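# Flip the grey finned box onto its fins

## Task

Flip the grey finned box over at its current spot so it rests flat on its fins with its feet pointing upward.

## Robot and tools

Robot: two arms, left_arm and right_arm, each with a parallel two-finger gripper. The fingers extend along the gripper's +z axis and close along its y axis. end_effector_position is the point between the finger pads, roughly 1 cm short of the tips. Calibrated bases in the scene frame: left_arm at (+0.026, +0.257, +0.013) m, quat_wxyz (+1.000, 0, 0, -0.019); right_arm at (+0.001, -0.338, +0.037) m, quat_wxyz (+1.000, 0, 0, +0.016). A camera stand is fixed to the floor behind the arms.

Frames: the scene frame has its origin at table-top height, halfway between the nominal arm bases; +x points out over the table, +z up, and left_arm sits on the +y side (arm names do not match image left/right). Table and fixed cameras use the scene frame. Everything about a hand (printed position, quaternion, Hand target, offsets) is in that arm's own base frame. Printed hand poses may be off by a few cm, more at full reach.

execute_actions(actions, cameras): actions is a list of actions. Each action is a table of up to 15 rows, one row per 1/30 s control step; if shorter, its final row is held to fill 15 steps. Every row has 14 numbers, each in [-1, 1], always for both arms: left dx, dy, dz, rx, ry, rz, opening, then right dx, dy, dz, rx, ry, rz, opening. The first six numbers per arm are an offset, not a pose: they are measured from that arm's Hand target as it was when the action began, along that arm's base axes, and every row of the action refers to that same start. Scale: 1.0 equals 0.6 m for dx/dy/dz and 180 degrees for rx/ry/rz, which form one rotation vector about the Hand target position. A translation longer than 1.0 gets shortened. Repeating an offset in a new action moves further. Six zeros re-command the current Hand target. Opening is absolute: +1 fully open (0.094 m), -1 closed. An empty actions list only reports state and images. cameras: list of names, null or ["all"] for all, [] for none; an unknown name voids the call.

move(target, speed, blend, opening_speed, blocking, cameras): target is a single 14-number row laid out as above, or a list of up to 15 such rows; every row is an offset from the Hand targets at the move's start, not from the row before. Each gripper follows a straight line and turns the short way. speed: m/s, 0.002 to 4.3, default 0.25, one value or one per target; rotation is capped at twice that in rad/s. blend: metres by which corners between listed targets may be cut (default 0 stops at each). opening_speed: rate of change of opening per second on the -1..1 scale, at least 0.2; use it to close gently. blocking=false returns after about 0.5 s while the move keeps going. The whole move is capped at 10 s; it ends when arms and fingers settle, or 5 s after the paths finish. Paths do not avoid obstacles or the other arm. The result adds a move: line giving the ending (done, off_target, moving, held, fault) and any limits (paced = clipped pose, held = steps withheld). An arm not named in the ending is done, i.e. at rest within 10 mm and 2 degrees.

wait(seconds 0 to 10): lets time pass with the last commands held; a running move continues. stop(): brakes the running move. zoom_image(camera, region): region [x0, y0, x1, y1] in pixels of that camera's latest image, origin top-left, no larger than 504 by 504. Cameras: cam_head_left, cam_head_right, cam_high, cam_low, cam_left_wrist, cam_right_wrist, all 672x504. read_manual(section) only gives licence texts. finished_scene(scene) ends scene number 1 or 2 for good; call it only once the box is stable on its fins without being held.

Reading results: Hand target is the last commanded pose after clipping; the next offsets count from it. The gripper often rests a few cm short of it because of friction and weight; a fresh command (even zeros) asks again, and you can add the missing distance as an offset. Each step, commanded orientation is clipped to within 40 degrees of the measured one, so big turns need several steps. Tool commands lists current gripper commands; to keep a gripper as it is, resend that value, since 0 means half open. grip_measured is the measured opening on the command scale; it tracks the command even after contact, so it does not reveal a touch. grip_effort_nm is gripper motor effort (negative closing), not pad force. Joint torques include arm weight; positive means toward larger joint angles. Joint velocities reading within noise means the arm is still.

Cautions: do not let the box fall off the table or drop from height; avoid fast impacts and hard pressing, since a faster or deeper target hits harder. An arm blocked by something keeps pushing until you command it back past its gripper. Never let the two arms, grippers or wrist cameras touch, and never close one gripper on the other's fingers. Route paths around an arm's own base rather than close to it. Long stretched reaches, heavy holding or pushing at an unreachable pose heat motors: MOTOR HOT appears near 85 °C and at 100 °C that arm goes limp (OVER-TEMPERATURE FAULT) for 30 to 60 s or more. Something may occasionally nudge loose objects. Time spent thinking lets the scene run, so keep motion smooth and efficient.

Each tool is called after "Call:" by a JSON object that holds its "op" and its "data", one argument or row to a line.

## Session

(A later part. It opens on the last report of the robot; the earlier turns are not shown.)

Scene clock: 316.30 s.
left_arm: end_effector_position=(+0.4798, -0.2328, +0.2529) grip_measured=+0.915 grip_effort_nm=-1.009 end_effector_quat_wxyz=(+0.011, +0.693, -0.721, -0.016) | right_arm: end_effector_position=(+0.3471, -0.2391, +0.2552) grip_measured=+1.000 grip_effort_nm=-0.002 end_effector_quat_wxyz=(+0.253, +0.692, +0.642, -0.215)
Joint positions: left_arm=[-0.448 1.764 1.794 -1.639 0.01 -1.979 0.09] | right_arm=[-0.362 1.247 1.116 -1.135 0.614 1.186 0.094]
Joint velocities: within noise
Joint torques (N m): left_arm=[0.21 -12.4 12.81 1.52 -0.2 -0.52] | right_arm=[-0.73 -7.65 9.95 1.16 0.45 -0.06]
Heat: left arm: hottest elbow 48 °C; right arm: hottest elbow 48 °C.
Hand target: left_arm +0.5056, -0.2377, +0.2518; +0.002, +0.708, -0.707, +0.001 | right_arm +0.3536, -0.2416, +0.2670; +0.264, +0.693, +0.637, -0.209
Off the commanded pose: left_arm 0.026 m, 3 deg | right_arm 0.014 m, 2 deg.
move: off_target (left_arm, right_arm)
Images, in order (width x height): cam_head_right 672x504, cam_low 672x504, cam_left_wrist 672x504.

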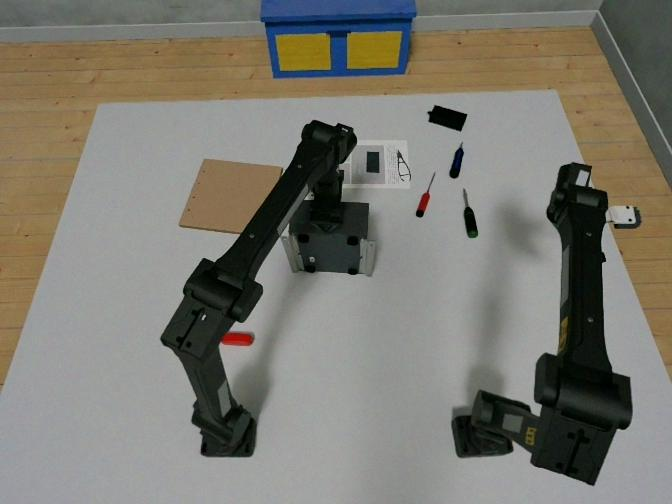

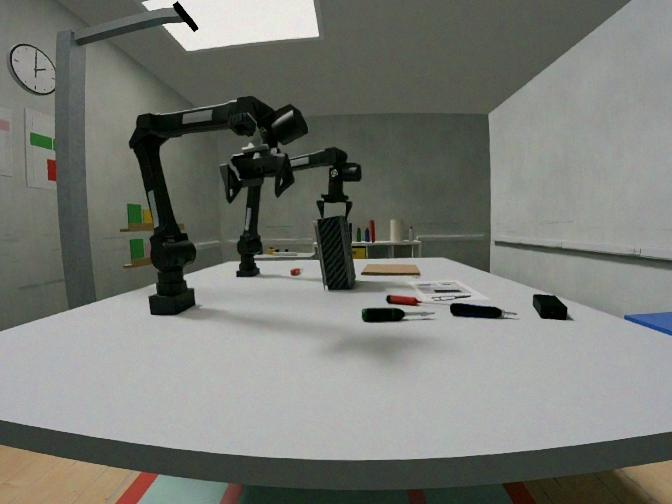

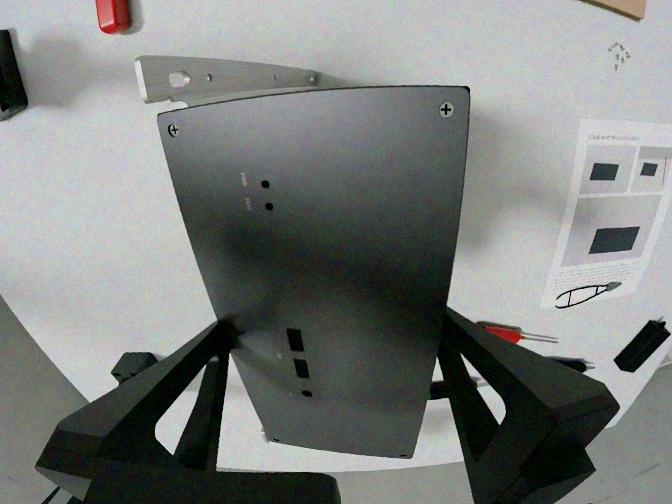

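Call:
{"op": "move", "data": {
  "target": [
    [0.03,0,-0.005,0,0,0,0.5,0,0,0,0,0,0,1],
    [0.03,0,0.01,0,0,-0.333,0.5,0,0,0,0,0,0,1],
    [0.03,0,0.01,0,0,-0.667,0.5,0,0,0,0,0,0,1],
    [0.03,0,0.01,0,0,-1,0.5,0,0,0,0,0,0,1]
  ],
  "cameras": ["cam_low","cam_head_right","cam_left_wrist"],
  "speed": [0.05,0.25,0.25,0.25]
}}

Call:
{"op": "zoom_image", "data": {
  "camera": "cam_low",
  "region": [220, 170, 380, 310]
}}

Scene clock: 332.20 s.
left_arm: end_effector_position=(+0.5172, -0.2304, +0.2531) grip_measured=+0.914 grip_effort_nm=-1.013 end_effector_quat_wxyz=(-0.004, +0.687, +0.727, +0.008) | right_arm: end_effector_position=(+0.3471, -0.2391, +0.2552) grip_measured=+1.000 grip_effort_nm=-0.012 end_effector_quat_wxyz=(+0.253, +0.692, +0.642, -0.215)
Joint positions: left_arm=[-0.424 1.832 1.891 -1.631 -0.017 1.091 0.09] | right_arm=[-0.362 1.247 1.116 -1.135 0.614 1.186 0.094]
Joint velocities: within noise
Joint torques (N m): left_arm=[-1.03 -14.8 12.48 -0.16 0.63 0.34] | right_arm=[-0.15 -7.82 9.98 1.2 0.42 -0.03]
Heat: left arm: hottest elbow 50 °C; right arm: hottest elbow 48 °C.
Hand target: left_arm +0.5237, -0.2376, +0.2579; -0.001, +0.707, +0.708, +0.002 | right_arm +0.3536, -0.2416, +0.2670; +0.264, +0.693, +0.637, -0.209
Off the commanded pose: left_arm 0.011 m, 3 deg | right_arm 0.014 m, 2 deg.
move: off_target (left_arm, right_arm)
Images, in order (width x height): cam_head_right 672x504, cam_low 672x504, cam_left_wrist 672x504.

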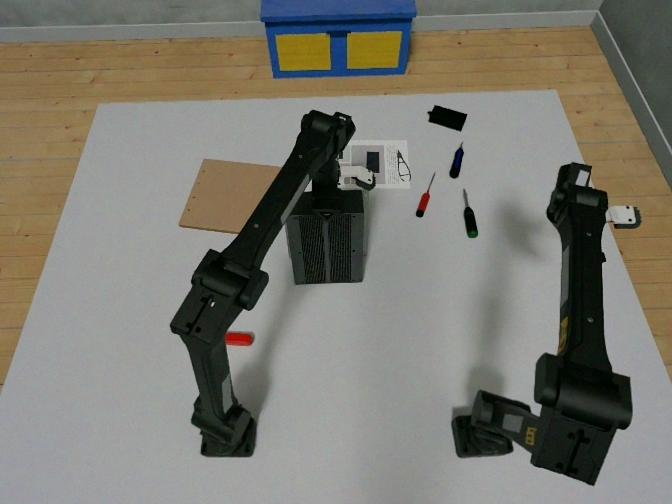

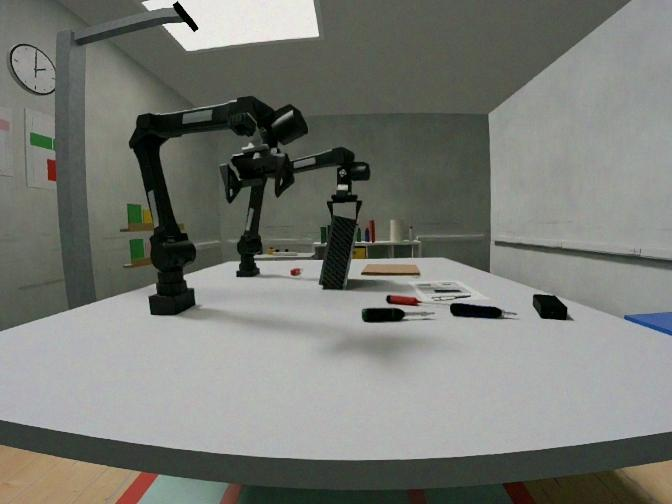

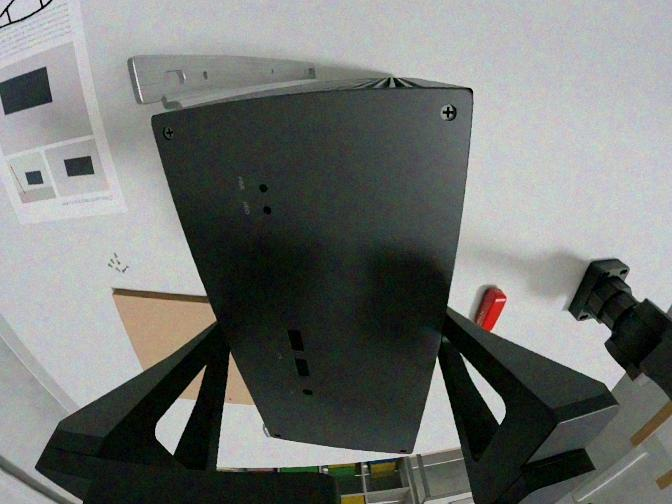

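Scaled by 3.150.

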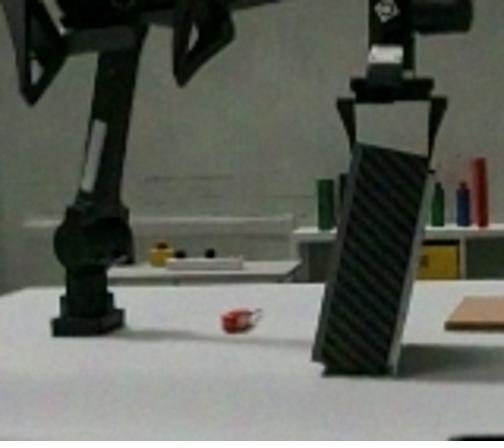

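Call:
{"op": "move", "data": {
  "target": [-0.062,0.008,-0.03,-0.0014,-0.042,0,0.5,0,0,0,0,0,0,1],
  "cameras": ["cam_low"],
  "speed": 0.06
}}

Call:
{"op": "zoom_image", "data": {
  "camera": "cam_low",
  "region": [220, 170, 380, 310]
}}

Scene clock: 344.77 s.
left_arm: end_effector_position=(+0.4858, -0.2350, +0.2540) grip_measured=+0.914 grip_effort_nm=-1.009 end_effector_quat_wxyz=(+0.058, +0.695, +0.715, +0.045) | right_arm: end_effector_position=(+0.3471, -0.2391, +0.2552) grip_measured=+1.000 grip_effort_nm=-0.002 end_effector_quat_wxyz=(+0.253, +0.692, +0.642, -0.215)
Joint positions: left_arm=[-0.466 1.661 1.655 -1.427 -0.05 1.08 0.09] | right_arm=[-0.362 1.247 1.116 -1.135 0.614 1.186 0.094]
Joint velocities: within noise
Joint torques (N m): left_arm=[-0.62 -13.27 7.62 1.31 -0.26 0.09] | right_arm=[-0.56 -8.29 10.03 1.22 0.45 -0.05]
Heat: left arm: hottest elbow 52 °C; right arm: hottest elbow 48 °C.
Hand target: left_arm +0.4864, -0.2328, +0.2397; +0.047, +0.705, +0.706, +0.047 | right_arm +0.3536, -0.2416, +0.2670; +0.264, +0.693, +0.637, -0.209
Off the commanded pose: left_arm 0.014 m, 2 deg | right_arm 0.014 m, 2 deg.
move: off_target (left_arm, right_arm)
Images, in order (width x height): cam_low 672x504.

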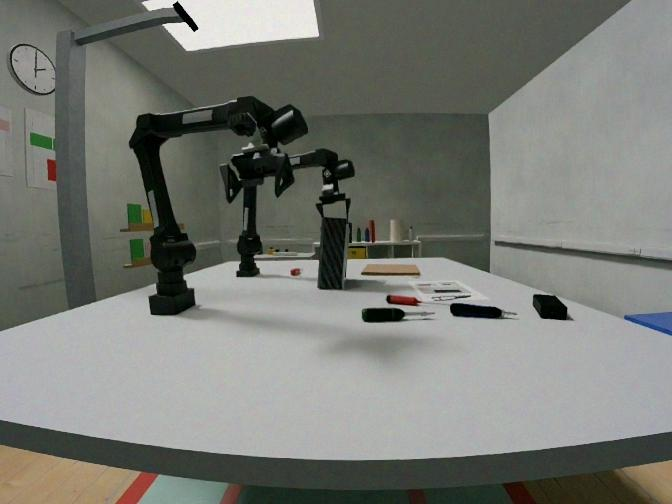

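Scaled by 3.150.

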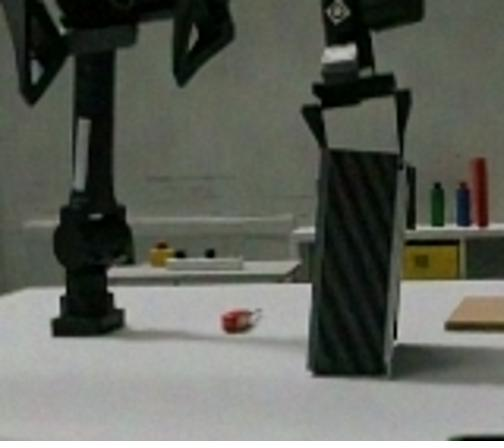

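Call:
{"op": "move", "data": {
  "target": [
    [0.008,0,0.01,0,0,0,1,0,0,0,0,0,0,1],
    [0.015,0,-0.005,0.0018,0.052,0,1,0,0,0,0,0,0,1]
  ],
  "cameras": ["cam_low","cam_left_wrist"],
  "speed": 0.05,
  "opening_speed": 0.4
}}

Call:
{"op": "zoom_image", "data": {
  "camera": "cam_low",
  "region": [220, 170, 380, 310]
}}

Scene clock: 356.53 s.
left_arm: end_effector_position=(+0.4752, -0.2347, +0.2394) grip_measured=+0.998 grip_effort_nm=0.134 end_effector_quat_wxyz=(-0.017, +0.708, +0.706, -0.012) | right_arm: end_effector_position=(+0.3471, -0.2391, +0.2552) grip_measured=+1.000 grip_effort_nm=-0.007 end_effector_quat_wxyz=(+0.253, +0.692, +0.642, -0.215)
Joint positions: left_arm=[-0.454 1.755 1.747 -1.603 0.011 1.118 0.094] | right_arm=[-0.362 1.247 1.116 -1.135 0.614 1.186 0.094]
Joint velocities: within noise
Joint torques (N m): left_arm=[0.79 -12.22 12.37 0.7 0.01 -0.04] | right_arm=[-0.56 -7.71 10.02 1.24 0.43 0]
Heat: left arm: hottest elbow 51 °C; right arm: hottest elbow 48 °C.
Hand target: left_arm +0.4955, -0.2328, +0.2368; -0.013, +0.707, +0.707, -0.009 | right_arm +0.3536, -0.2416, +0.2670; +0.264, +0.693, +0.637, -0.209
Off the commanded pose: left_arm 0.021 m, 1 deg | right_arm 0.014 m, 2 deg.
move: off_target (left_arm, right_arm)
Images, in order (width x height): cam_low 672x504, cam_left_wrist 672x504.

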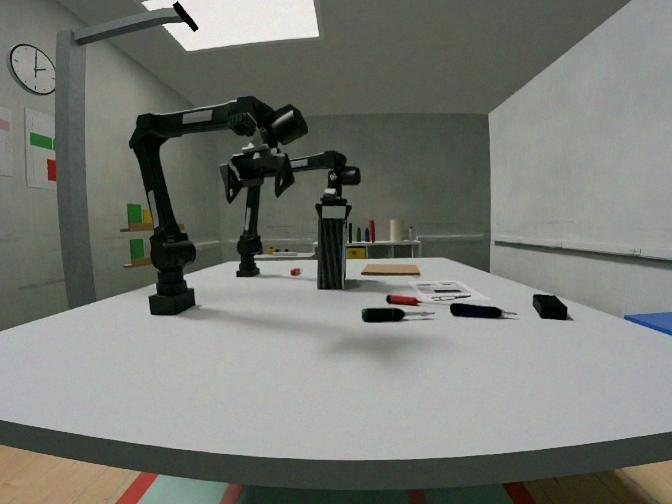

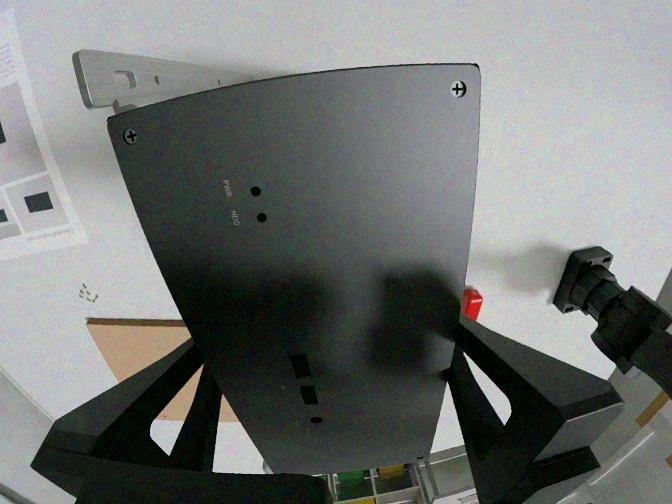

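Scaled by 3.150.

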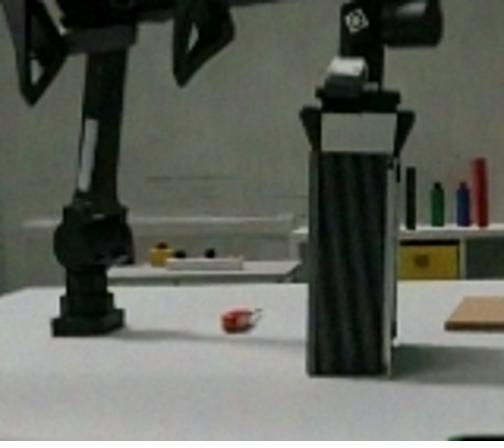

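Call:
{"op": "move", "data": {
  "target": [-0.025,0.002,0,0,0,0,0.55,0,0,0,0,0,0,1],
  "speed": 0.06,
  "opening_speed": 0.35,
  "cameras": ["cam_low","cam_head_right","cam_left_wrist"]
}}

Scene clock: 381.63 s.
left_arm: end_effector_position=(+0.4749, -0.2346, +0.2395) grip_measured=+0.916 grip_effort_nm=-1.013 end_effector_quat_wxyz=(-0.018, +0.708, +0.706, -0.012) | right_arm: end_effector_position=(+0.3471, -0.2391, +0.2552) grip_measured=+1.000 grip_effort_nm=-0.007 end_effector_quat_wxyz=(+0.253, +0.692, +0.642, -0.215)
Joint positions: left_arm=[-0.454 1.755 1.747 -1.604 0.012 1.119 0.09] | right_arm=[-0.362 1.247 1.116 -1.135 0.614 1.186 0.094]
Joint velocities: within noise
Joint torques (N m): left_arm=[-0.03 -15.15 8.51 1.24 0.01 -0.14] | right_arm=[-0.5 -7.94 9.92 1.1 0.45 0]
Heat: left arm: hottest elbow 49 °C; right arm: hottest elbow 48 °C.
Hand target: left_arm +0.4805, -0.2316, +0.2368; -0.013, +0.707, +0.707, -0.009 | right_arm +0.3536, -0.2416, +0.2670; +0.264, +0.693, +0.637, -0.209
Off the commanded pose: left_arm 0.007 m, 1 deg | right_arm 0.014 m, 2 deg.
move: off_target (right_arm)
Images, in order (width x height): cam_head_right 672x504, cam_low 672x504, cam_left_wrist 672x504.

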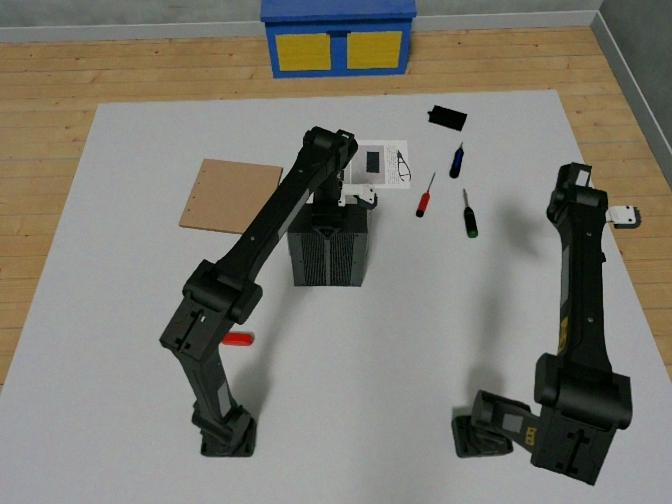

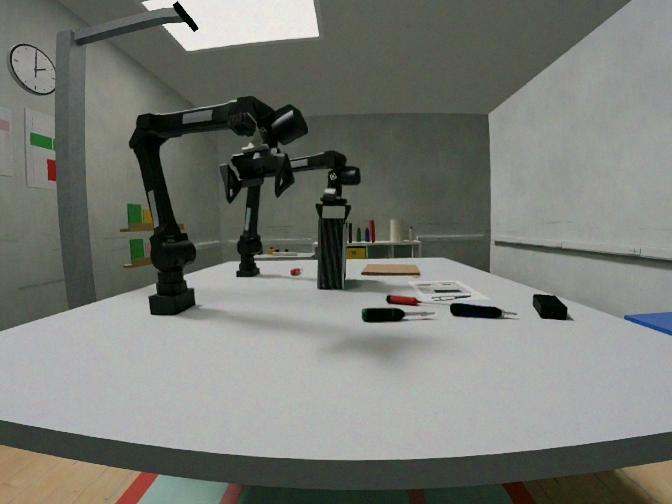

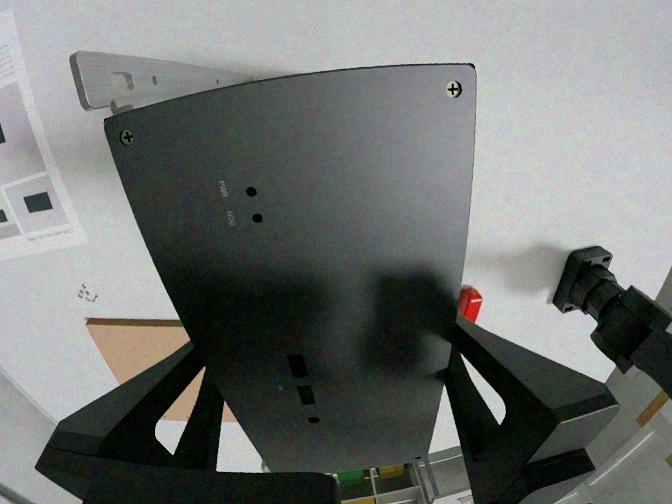

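Call:
{"op": "move", "data": {
  "target": [
    [-0.095,0.003,0.028,-0.0028,-0.0833,0,0.55,0,0,0,0,0,0,1],
    [-0.202,0.007,0.018,-0.0057,-0.1667,0,0.55,0,0,0,0,0,0,1],
    [-0.298,0.010,-0.023,-0.0085,-0.25,0,0.55,0,0,0,0,0,0,1]
  ],
  "speed": 0.06,
  "blend": 0.03,
  "cameras": ["cam_low","cam_head_right"]
}}

Call:
{"op": "zoom_image", "data": {
  "camera": "cam_low",
  "region": [220, 170, 380, 310]
}}

Scene clock: 405.93 s.
left_arm: end_effector_position=(+0.2921, -0.2295, +0.2128) grip_measured=+0.916 grip_effort_nm=-1.013 end_effector_quat_wxyz=(+0.253, +0.672, +0.654, +0.239) | right_arm: end_effector_position=(+0.3471, -0.2391, +0.2552) grip_measured=+1.000 grip_effort_nm=-0.007 end_effector_quat_wxyz=(+0.253, +0.692, +0.642, -0.215)
Joint positions: left_arm=[-0.898 1.007 0.802 -0.852 -0.516 0.839 0.09] | right_arm=[-0.362 1.247 1.116 -1.135 0.614 1.186 0.094]
Joint velocities: within noise
Joint torques (N m): left_arm=[0.56 -5.07 9.92 2.51 -1.31 -0.23] | right_arm=[-0.85 -7.59 10 1.13 0.41 -0.01]
Heat: left arm: hottest elbow 48 °C; right arm: hottest elbow 49 °C.
Hand target: left_arm +0.3016, -0.2257, +0.2232; +0.268, +0.656, +0.658, +0.253 | right_arm +0.3536, -0.2416, +0.2670; +0.264, +0.693, +0.637, -0.209
Off the commanded pose: left_arm 0.015 m, 3 deg | right_arm 0.014 m, 2 deg.
move: off_target (left_arm, right_arm)
Images, in order (width x height): cam_head_right 672x504, cam_low 672x504.

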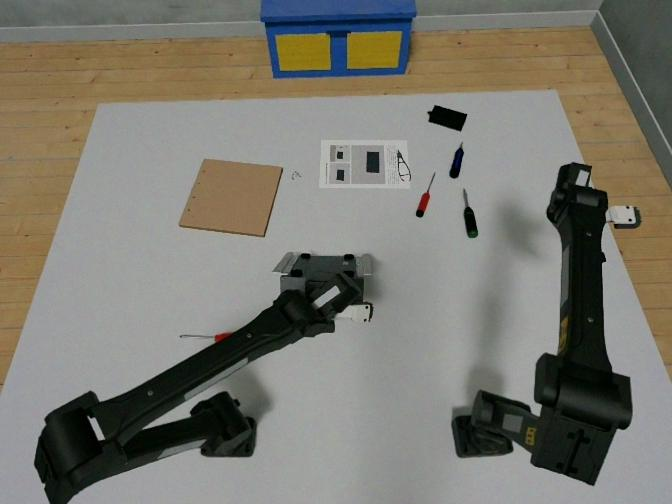

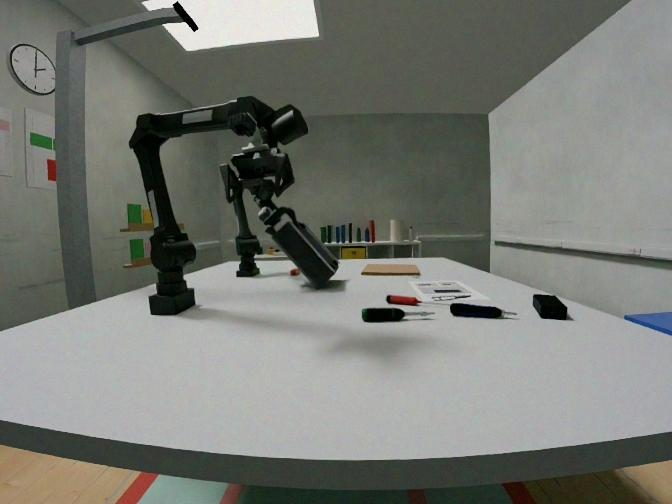

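Scaled by 3.150.

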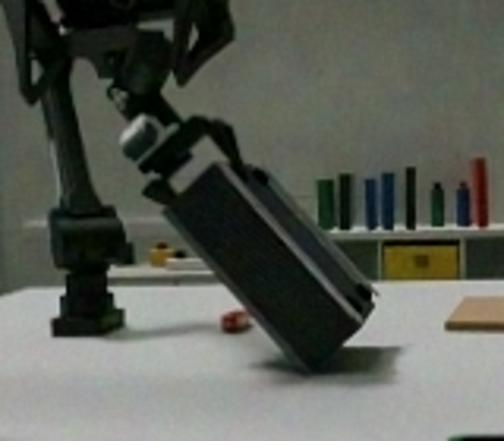

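Call:
{"op": "move", "data": {
  "target": [
    [0.152,-0.005,-0.05,-0.0021,-0.061,0,0.55,0,0,0,0,0,0,1],
    [0.105,-0.0035,-0.130,-0.0036,-0.1056,0,0.55,0,0,0,0,0,0,1]
  ],
  "speed": 0.06,
  "blend": 0.02,
  "cameras": ["cam_low","cam_head_right"]
}}

Call:
{"op": "zoom_image", "data": {
  "camera": "cam_low",
  "region": [220, 170, 400, 310]
}}

Scene clock: 419.93 s.
left_arm: end_effector_position=(+0.3574, -0.2285, +0.1492) grip_measured=+0.916 grip_effort_nm=-1.009 end_effector_quat_wxyz=(+0.378, +0.611, +0.597, +0.356) | right_arm: end_effector_position=(+0.3471, -0.2391, +0.2552) grip_measured=+1.000 grip_effort_nm=-0.007 end_effector_quat_wxyz=(+0.253, +0.692, +0.642, -0.215)
Joint positions: left_arm=[-0.829 1.175 0.519 0.022 -0.68 1.12 0.09] | right_arm=[-0.362 1.247 1.116 -1.135 0.614 1.186 0.094]
Joint velocities: within noise
Joint torques (N m): left_arm=[0.73 -3.02 9.01 2.52 0.02 -0.46] | right_arm=[-0.73 -8.47 9.95 1.18 0.43 -0.08]
Heat: left arm: hottest elbow 48 °C; right arm: hottest elbow 49 °C.
Hand target: left_arm +0.3646, -0.2277, +0.1449; +0.377, +0.604, +0.606, +0.354 | right_arm +0.3536, -0.2416, +0.2670; +0.264, +0.693, +0.637, -0.209
Off the commanded pose: left_arm 0.008 m, 1 deg | right_arm 0.014 m, 2 deg.
move: off_target (right_arm)
Images, in order (width x height): cam_head_right 672x504, cam_low 672x504.

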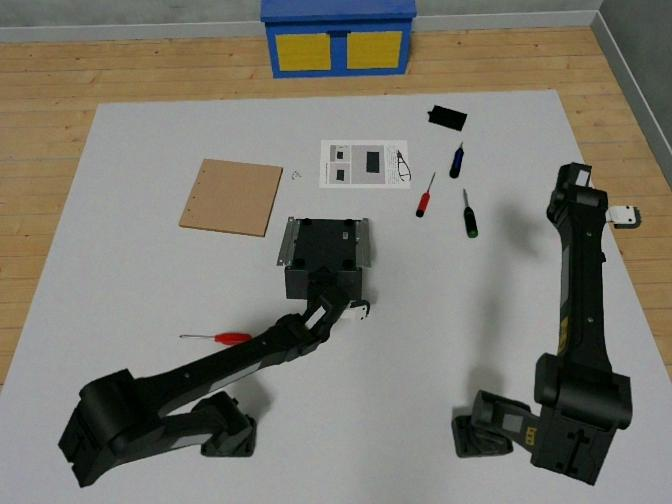

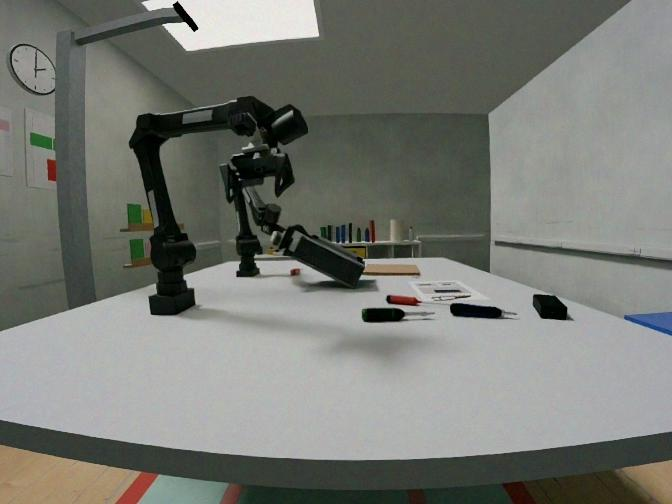

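Scaled by 2.800.

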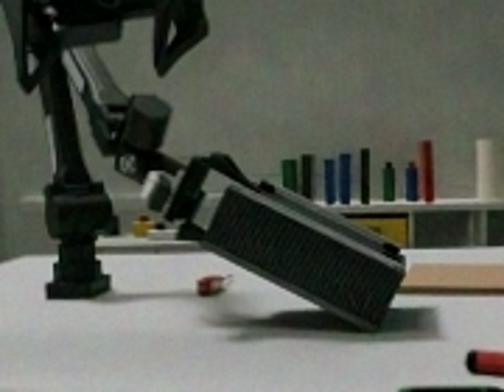

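Call:
{"op": "move", "data": {
  "target": [
    [-0.045,0.0015,-0.1,-0.0015,-0.044,0,0.55,0,0,0,0,0,0,1],
    [-0.065,0.002,-0.15,-0.0024,-0.07,0,0.55,0,0,0,0,0,0,1]
  ],
  "speed": 0.05,
  "blend": 0.01,
  "cameras": ["cam_low","cam_head_right","cam_left_wrist"]
}}

Call:
{"op": "zoom_image", "data": {
  "camera": "cam_low",
  "region": [220, 190, 400, 310]
}}

Call:
{"op": "zoom_image", "data": {
  "camera": "cam_head_right",
  "region": [240, 180, 440, 380]
}}

Scene clock: 435.80 s.
left_arm: end_effector_position=(+0.3264, -0.2319, +0.0798) grip_measured=+0.916 grip_effort_nm=-1.009 end_effector_quat_wxyz=(+0.455, +0.554, +0.544, +0.436) | right_arm: end_effector_position=(+0.3471, -0.2391, +0.2552) grip_measured=+1.000 grip_effort_nm=-0.007 end_effector_quat_wxyz=(+0.253, +0.692, +0.642, -0.215)
Joint positions: left_arm=[-0.966 1.597 0.306 0.952 -0.907 1.288 0.09] | right_arm=[-0.362 1.247 1.116 -1.135 0.614 1.186 0.094]
Joint velocities: within noise
Joint torques (N m): left_arm=[0.32 -2.9 3.48 0.98 0.89 -1.13] | right_arm=[-0.73 -8.06 10.04 1.18 0.44 -0.02]
Heat: left arm: hottest elbow 47 °C; right arm: hottest elbow 49 °C.
Hand target: left_arm +0.3256, -0.2267, +0.0551; +0.444, +0.560, +0.563, +0.416 | right_arm +0.3536, -0.2416, +0.2670; +0.264, +0.693, +0.637, -0.209
Off the commanded pose: left_arm 0.025 m, 4 deg | right_arm 0.014 m, 2 deg.
move: off_target (left_arm, right_arm)
Images, in order (width x height): cam_head_right 672x504, cam_low 672x504, cam_left_wrist 672x504.

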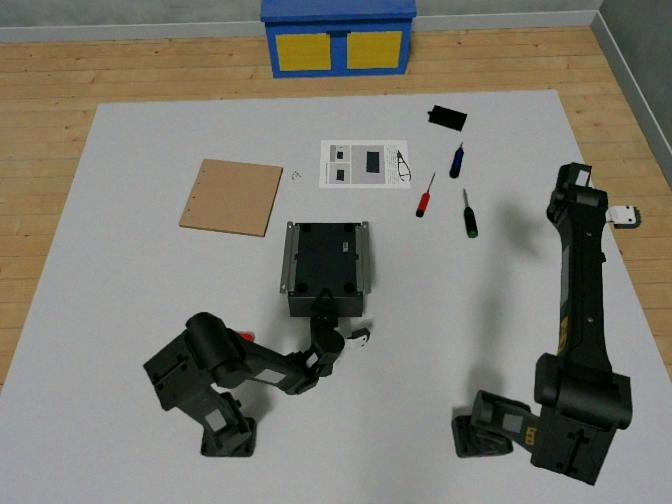

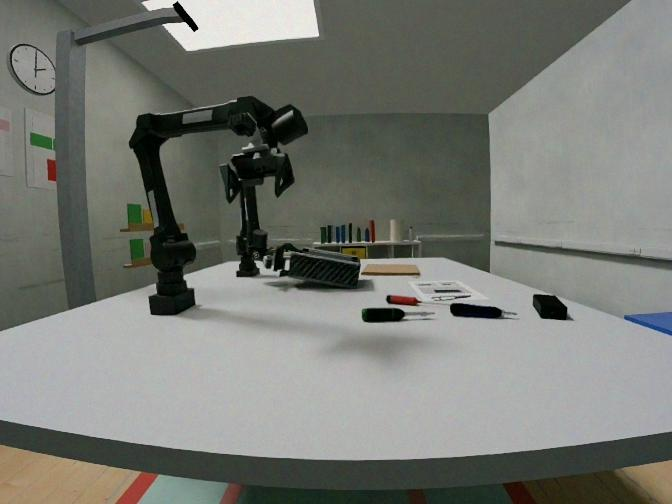

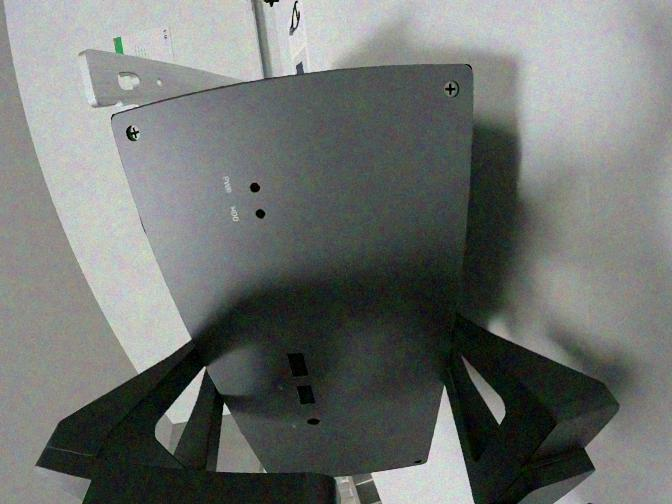

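Scaled by 2.800.

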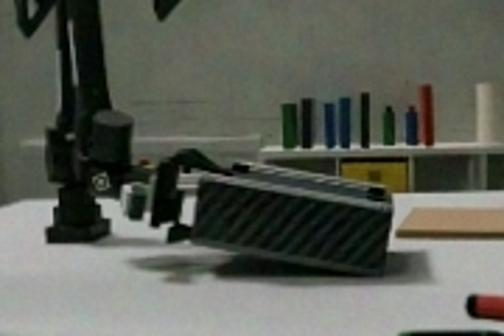

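Scaled by 2.520.

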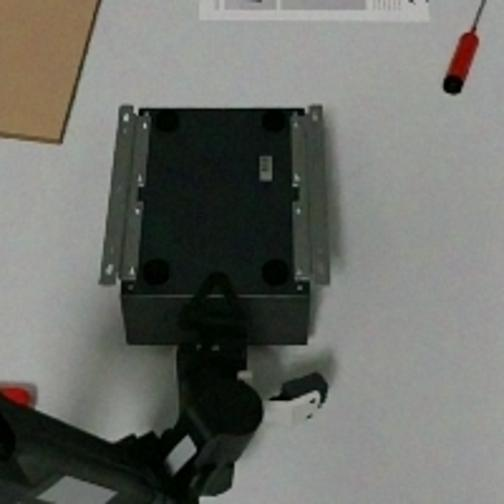

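Call:
{"op": "move", "data": {
  "target": [-0.01,0.0,-0.05,0.0006,0.0167,0,0.55,0,0,0,0,0,0,1],
  "speed": 0.05,
  "cameras": ["cam_low"]
}}

Call:
{"op": "zoom_image", "data": {
  "camera": "cam_low",
  "region": [220, 190, 400, 310]
}}

Scene clock: 445.47 s.
left_arm: end_effector_position=(+0.3251, -0.2344, +0.0737) grip_measured=+0.916 grip_effort_nm=-1.009 end_effector_quat_wxyz=(+0.458, +0.550, +0.543, +0.440) | right_arm: end_effector_position=(+0.3471, -0.2391, +0.2552) grip_measured=+1.000 grip_effort_nm=-0.002 end_effector_quat_wxyz=(+0.253, +0.692, +0.642, -0.215)
Joint positions: left_arm=[-0.978 1.645 0.31 1.005 -0.926 1.289 0.09] | right_arm=[-0.362 1.247 1.116 -1.135 0.614 1.186 0.094]
Joint velocities: within noise
Joint torques (N m): left_arm=[-0.15 -0.85 2.33 -0.62 1.58 -1.75] | right_arm=[-0.91 -7.3 9.95 1.01 0.48 -0.06]
Heat: left arm: hottest elbow 46 °C; right arm: hottest elbow 49 °C.
Hand target: left_arm +0.3196, -0.2265, +0.0250; +0.428, +0.571, +0.574, +0.402 | right_arm +0.3536, -0.2416, +0.2670; +0.264, +0.693, +0.637, -0.209
Off the commanded pose: left_arm 0.050 m, 7 deg | right_arm 0.014 m, 2 deg.
move: off_target (left_arm, right_arm)
Images, in order (width x height): cam_low 672x504.

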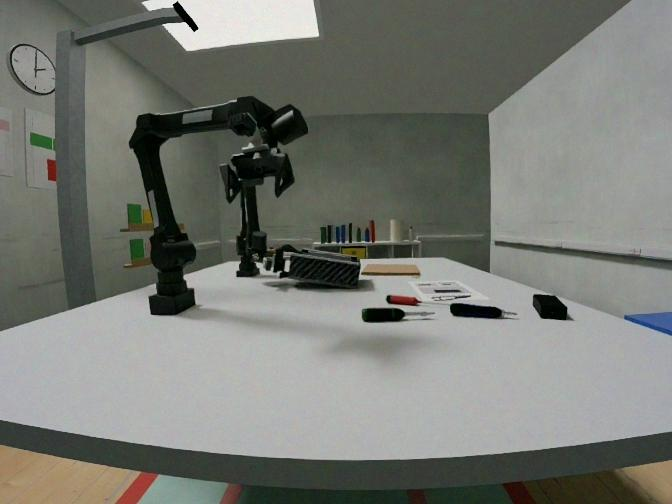

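Scaled by 2.800.

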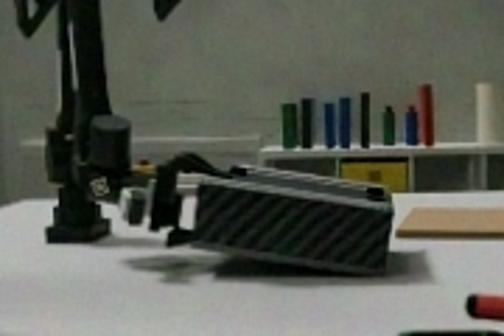

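Call:
{"op": "move", "data": {
  "target": [
    [0.012,-0.006,0.07,-0.0008,-0.023,0,0.55,0,0,0,0,0,0,1],
    [0.012,-0.006,0.07,-0.0008,-0.023,0,0.945,0,0,0,0,0,0,1]
  ],
  "speed": 0.05,
  "opening_speed": 0.4,
  "cameras": ["cam_low"]
}}

Call:
{"op": "zoom_image", "data": {
  "camera": "cam_low",
  "region": [220, 190, 400, 310]
}}

Scene clock: 467.20 s.
left_arm: end_effector_position=(+0.3266, -0.2350, +0.0752) grip_measured=+0.949 grip_effort_nm=-0.227 end_effector_quat_wxyz=(+0.457, +0.554, +0.548, +0.430) | right_arm: end_effector_position=(+0.3471, -0.2391, +0.2552) grip_measured=+1.000 grip_effort_nm=-0.012 end_effector_quat_wxyz=(+0.253, +0.692, +0.642, -0.215)
Joint positions: left_arm=[-0.969 1.613 0.313 0.949 -0.902 1.266 0.092] | right_arm=[-0.362 1.247 1.116 -1.135 0.614 1.186 0.094]
Joint velocities: within noise
Joint torques (N m): left_arm=[0.21 -6.48 3.59 0.84 0.34 -0.7] | right_arm=[-1.14 -8.06 9.98 1.22 0.42 -0.04]
Heat: left arm: hottest elbow 43 °C; right arm: hottest elbow 49 °C.
Hand target: left_arm +0.3268, -0.2301, +0.0669; +0.449, +0.556, +0.558, +0.421 | right_arm +0.3536, -0.2416, +0.2670; +0.264, +0.693, +0.637, -0.209
Off the commanded pose: left_arm 0.010 m, 2 deg | right_arm 0.014 m, 2 deg.
move: off_target (right_arm); target 2's new opening was sent with left_arm's hand 0.012 m and 3 deg from that target
Images, in order (width x height): cam_low 672x504.

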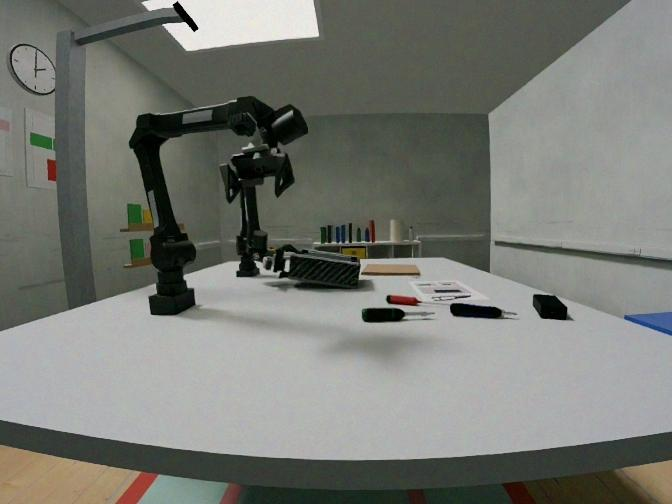

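Scaled by 2.800.

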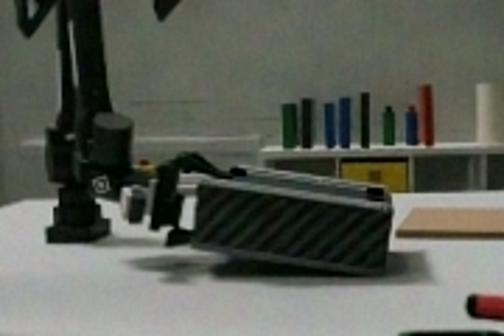

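Call:
{"op": "move", "data": {
  "target": [0,0,-0.052,0.0004,0.01,0,0.95,0,0,0,0,0,0,1],
  "speed": 0.04,
  "cameras": ["cam_low"]
}}

Call:
{"op": "zoom_image", "data": {
  "camera": "cam_low",
  "region": [220, 190, 400, 310]
}}

Scene clock: 471.87 s.
left_arm: end_effector_position=(+0.3257, -0.2365, +0.0631) grip_measured=+0.957 grip_effort_nm=-0.369 end_effector_quat_wxyz=(+0.460, +0.552, +0.547, +0.429) | right_arm: end_effector_position=(+0.3471, -0.2391, +0.2552) grip_measured=+1.000 grip_effort_nm=-0.007 end_effector_quat_wxyz=(+0.253, +0.692, +0.642, -0.215)
Joint positions: left_arm=[-0.974 1.684 0.313 1.025 -0.906 1.265 0.092] | right_arm=[-0.362 1.247 1.116 -1.135 0.614 1.186 0.094]
Joint velocities: within noise
Joint torques (N m): left_arm=[0.67 -3.31 3.32 0.65 0.87 -1.05] | right_arm=[-0.97 -8.06 9.95 1.28 0.43 -0.06]
Heat: left arm: hottest elbow 43 °C; right arm: hottest elbow 49 °C.
Hand target: left_arm +0.3269, -0.2302, +0.0359; +0.440, +0.562, +0.565, +0.413 | right_arm +0.3536, -0.2416, +0.2670; +0.264, +0.693, +0.637, -0.209
Off the commanded pose: left_arm 0.028 m, 4 deg | right_arm 0.014 m, 2 deg.
move: off_target (left_arm, right_arm)
Images, in order (width x height): cam_low 672x504.

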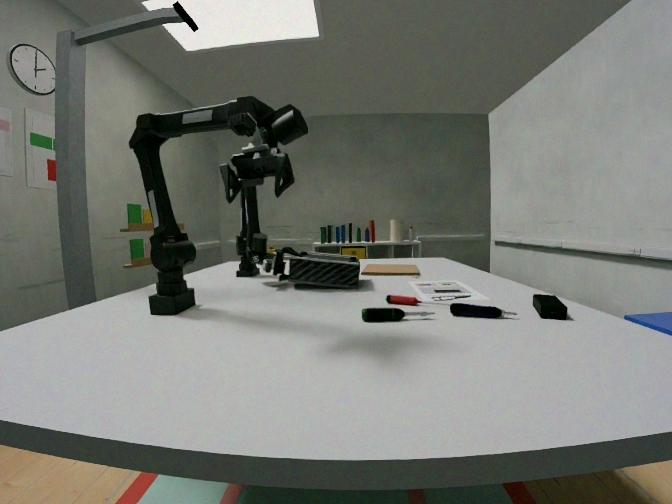

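Scaled by 2.800.

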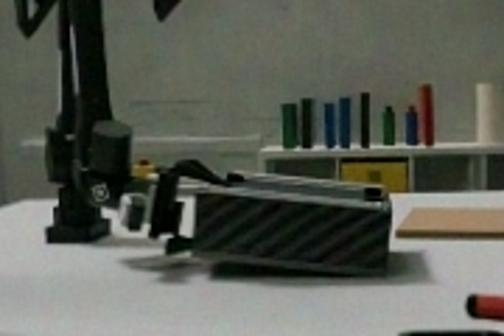

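Call:
{"op": "move", "data": {
  "target": [0,0,-0.025,0.0004,0.01,0,1,0,0,0,0,0,0,1],
  "speed": 0.04,
  "opening_speed": 0.3,
  "cameras": ["cam_low","cam_head_right","cam_head_left","cam_left_wrist"]
}}

Call:
{"op": "zoom_image", "data": {
  "camera": "cam_low",
  "region": [220, 190, 400, 310]
}}

Scene clock: 477.70 s.
left_arm: end_effector_position=(+0.3250, -0.2364, +0.0505) grip_measured=+1.000 grip_effort_nm=-0.281 end_effector_quat_wxyz=(+0.454, +0.556, +0.553, +0.423) | right_arm: end_effector_position=(+0.3471, -0.2391, +0.2552) grip_measured=+1.000 grip_effort_nm=-0.007 end_effector_quat_wxyz=(+0.253, +0.692, +0.642, -0.215)
Joint positions: left_arm=[-0.973 1.721 0.316 1.025 -0.899 1.236 0.094] | right_arm=[-0.362 1.247 1.116 -1.135 0.614 1.186 0.094]
Joint velocities: within noise
Joint torques (N m): left_arm=[1.03 -3.43 3.29 0.12 1.14 -1.06] | right_arm=[-0.38 -8.12 9.85 1.07 0.4 -0.04]
Heat: left arm: hottest elbow 42 °C; right arm: hottest elbow 49 °C.
Hand target: left_arm +0.3268, -0.2302, +0.0207; +0.431, +0.569, +0.572, +0.404 | right_arm +0.3536, -0.2416, +0.2670; +0.264, +0.693, +0.637, -0.209
Off the commanded pose: left_arm 0.030 m, 4 deg | right_arm 0.014 m, 2 deg.
move: off_target (left_arm, right_arm)
Images, in order (width x height): cam_head_left 672x504, cam_head_right 672x504, cam_low 672x504, cam_left_wrist 672x504.

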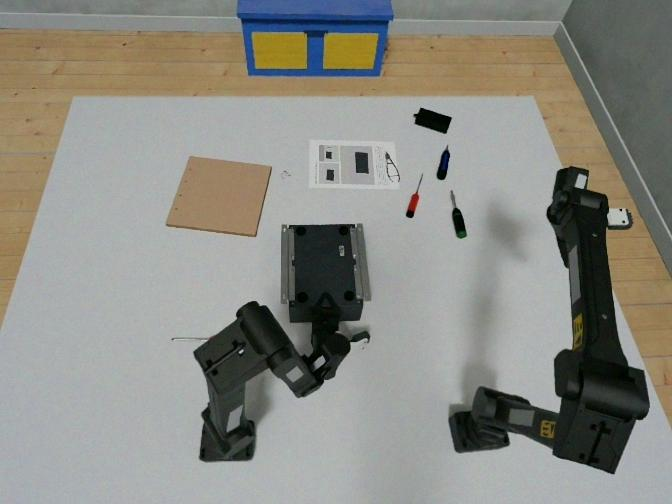

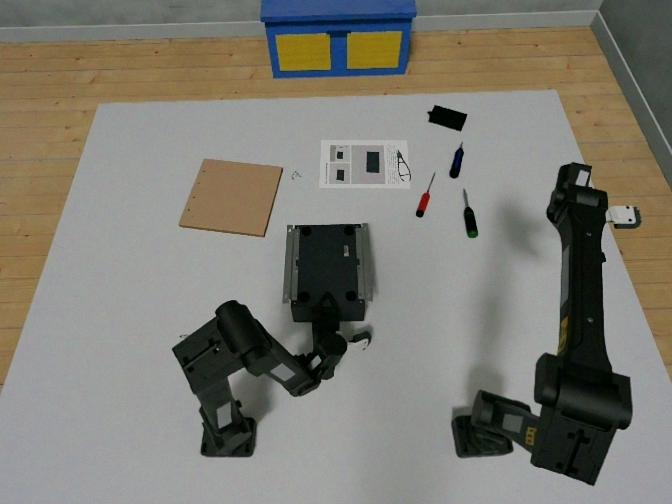

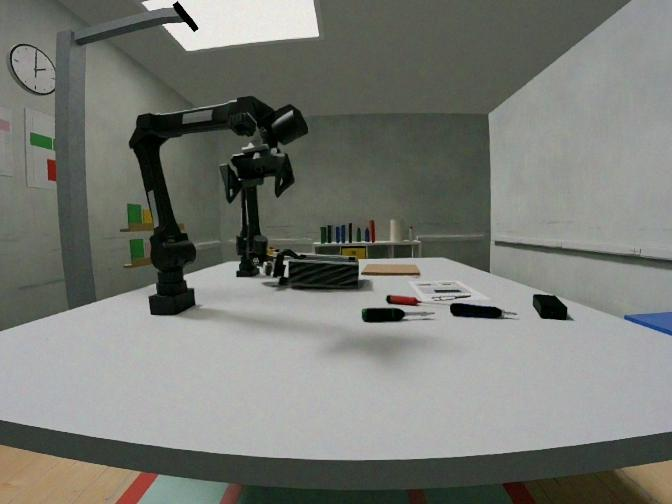

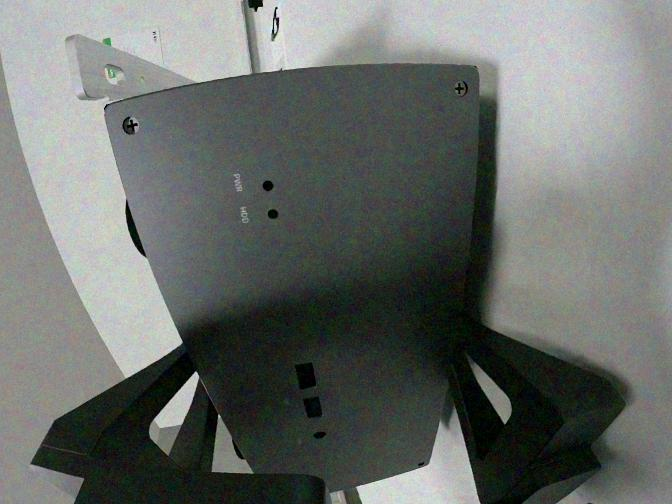

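Scaled by 2.800.

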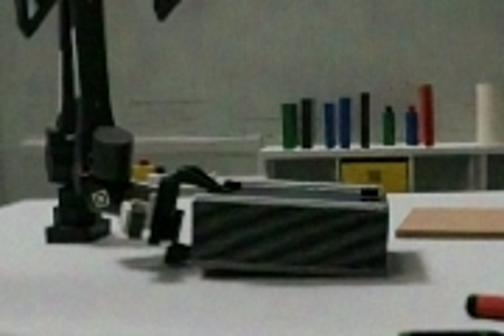

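Call:
{"op": "move", "data": {
  "target": [
    [0,0,0.04,0,0,0,1,0.16,0.40,-0.05,0.10,0.006,-0.003,0],
    [0,0,0.04,0,0,0,1,0.322,0.835,-0.1,0.219,0.0139,-0.0063,-0.3]
  ],
  "speed": 0.25,
  "blend": 0.03,
  "cameras": ["cam_right_wrist","cam_head_right","cam_low"]
}}

Scene clock: 513.87 s.
left_arm: end_effector_position=(+0.3271, -0.2365, +0.0585) grip_measured=+1.000 grip_effort_nm=-0.281 end_effector_quat_wxyz=(+0.446, +0.561, +0.560, +0.417) | right_arm: end_effector_position=(+0.5382, +0.2512, +0.1960) grip_measured=-0.298 grip_effort_nm=-0.090 end_effector_quat_wxyz=(-0.007, +0.733, +0.680, -0.011)
Joint positions: left_arm=[-0.966 1.645 0.325 0.903 -0.888 1.207 0.094] | right_arm=[0.436 1.93 1.884 -1.55 -0.006 2.08 0.033]
Joint velocities: within noise
Joint torques (N m): left_arm=[0.5 -6.53 3.37 0.18 0.84 -0.76] | right_arm=[-0.62 -16.5 11.25 0.02 -0.09 0.09]
Heat: left arm: hottest elbow 40 °C; right arm: hottest elbow 49 °C.
Hand target: left_arm +0.3269, -0.2302, +0.0449; +0.431, +0.569, +0.572, +0.404 | right_arm +0.5468, +0.2595, +0.2071; +0.000, +0.743, +0.669, +0.001
Off the commanded pose: left_arm 0.015 m, 3 deg | right_arm 0.016 m, 2 deg.
joint sent to its limit (right arm) — joint 6 (wrist roll), upper limit. The joint targets still meet the commanded pose.
move: off_target (left_arm, right_arm); target 2's new opening was sent with right_arm's hand 0.016 m and 2 deg from that target
Images, in order (width x height): cam_head_right 672x504, cam_low 672x504, cam_right_wrist 672x504.

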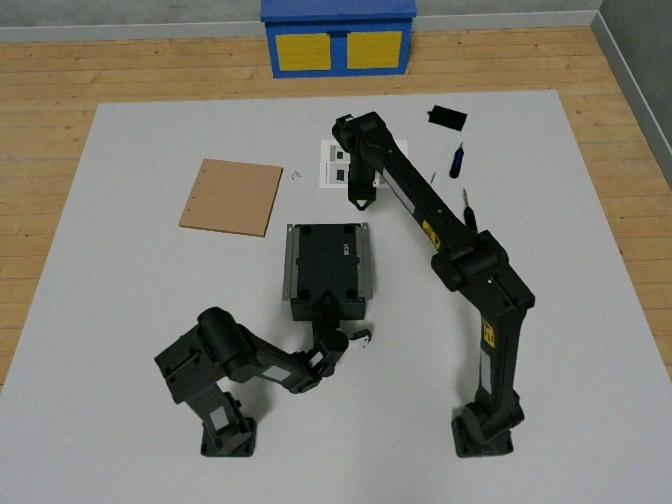

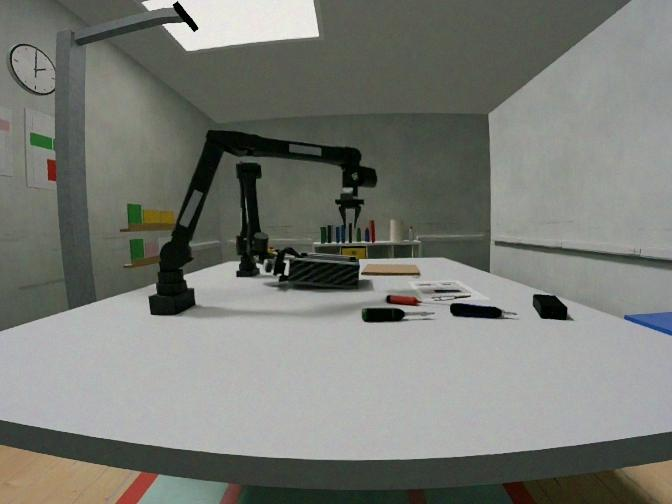

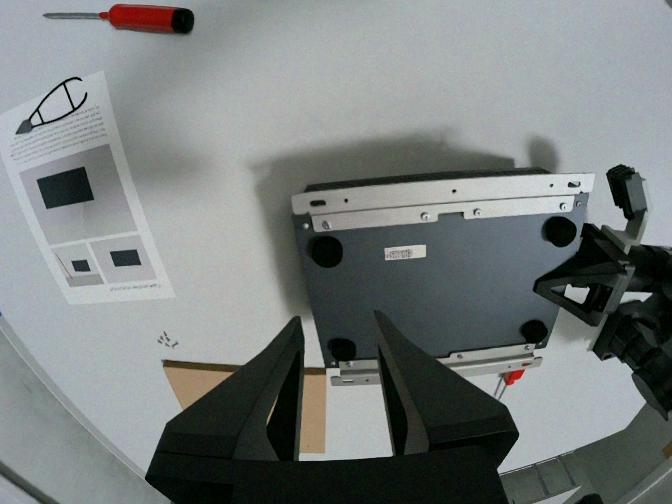

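Call:
{"op": "move", "data": {
  "target": [0,0,0,0,0,0,1,0.0167,0.058,-0.11,0,0,0,0.12],
  "speed": 0.15,
  "cameras": ["cam_right_wrist"]
}}

Scene clock: 534.77 s.
left_arm: end_effector_position=(+0.3271, -0.2365, +0.0584) grip_measured=+1.000 grip_effort_nm=-0.281 end_effector_quat_wxyz=(+0.445, +0.561, +0.560, +0.417) | right_arm: end_effector_position=(+0.5536, +0.2856, +0.1383) grip_measured=+0.119 grip_effort_nm=0.071 end_effector_quat_wxyz=(-0.011, +0.720, +0.694, -0.007)
Joint positions: left_arm=[-0.966 1.645 0.325 0.902 -0.888 1.207 0.094] | right_arm=[0.472 2.027 1.884 -1.448 -0.017 2.08 0.053]
Joint velocities: within noise
Joint torques (N m): left_arm=[0.5 -6.53 3.36 0.18 0.83 -0.76] | right_arm=[0.38 -19.25 8.55 0.64 -0.09 0.09]
Heat: left arm: hottest elbow 40 °C; right arm: hottest elbow 50 °C.
Hand target: left_arm +0.3269, -0.2302, +0.0448; +0.431, +0.569, +0.572, +0.405 | right_arm +0.5568, +0.2943, +0.1410; +0.000, +0.743, +0.669, +0.000
Off the commanded pose: left_arm 0.015 m, 3 deg | right_arm 0.010 m, 4 deg.
joint sent to its limit (right arm) — joint 6 (wrist roll), upper limit. The joint targets are off in orientation, not in position.
move: off_target (left_arm, right_arm)
Images, in order (width x height): cam_right_wrist 672x504.

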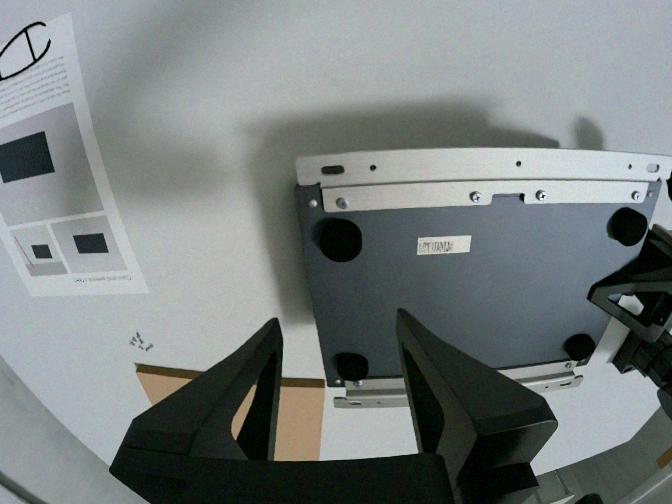

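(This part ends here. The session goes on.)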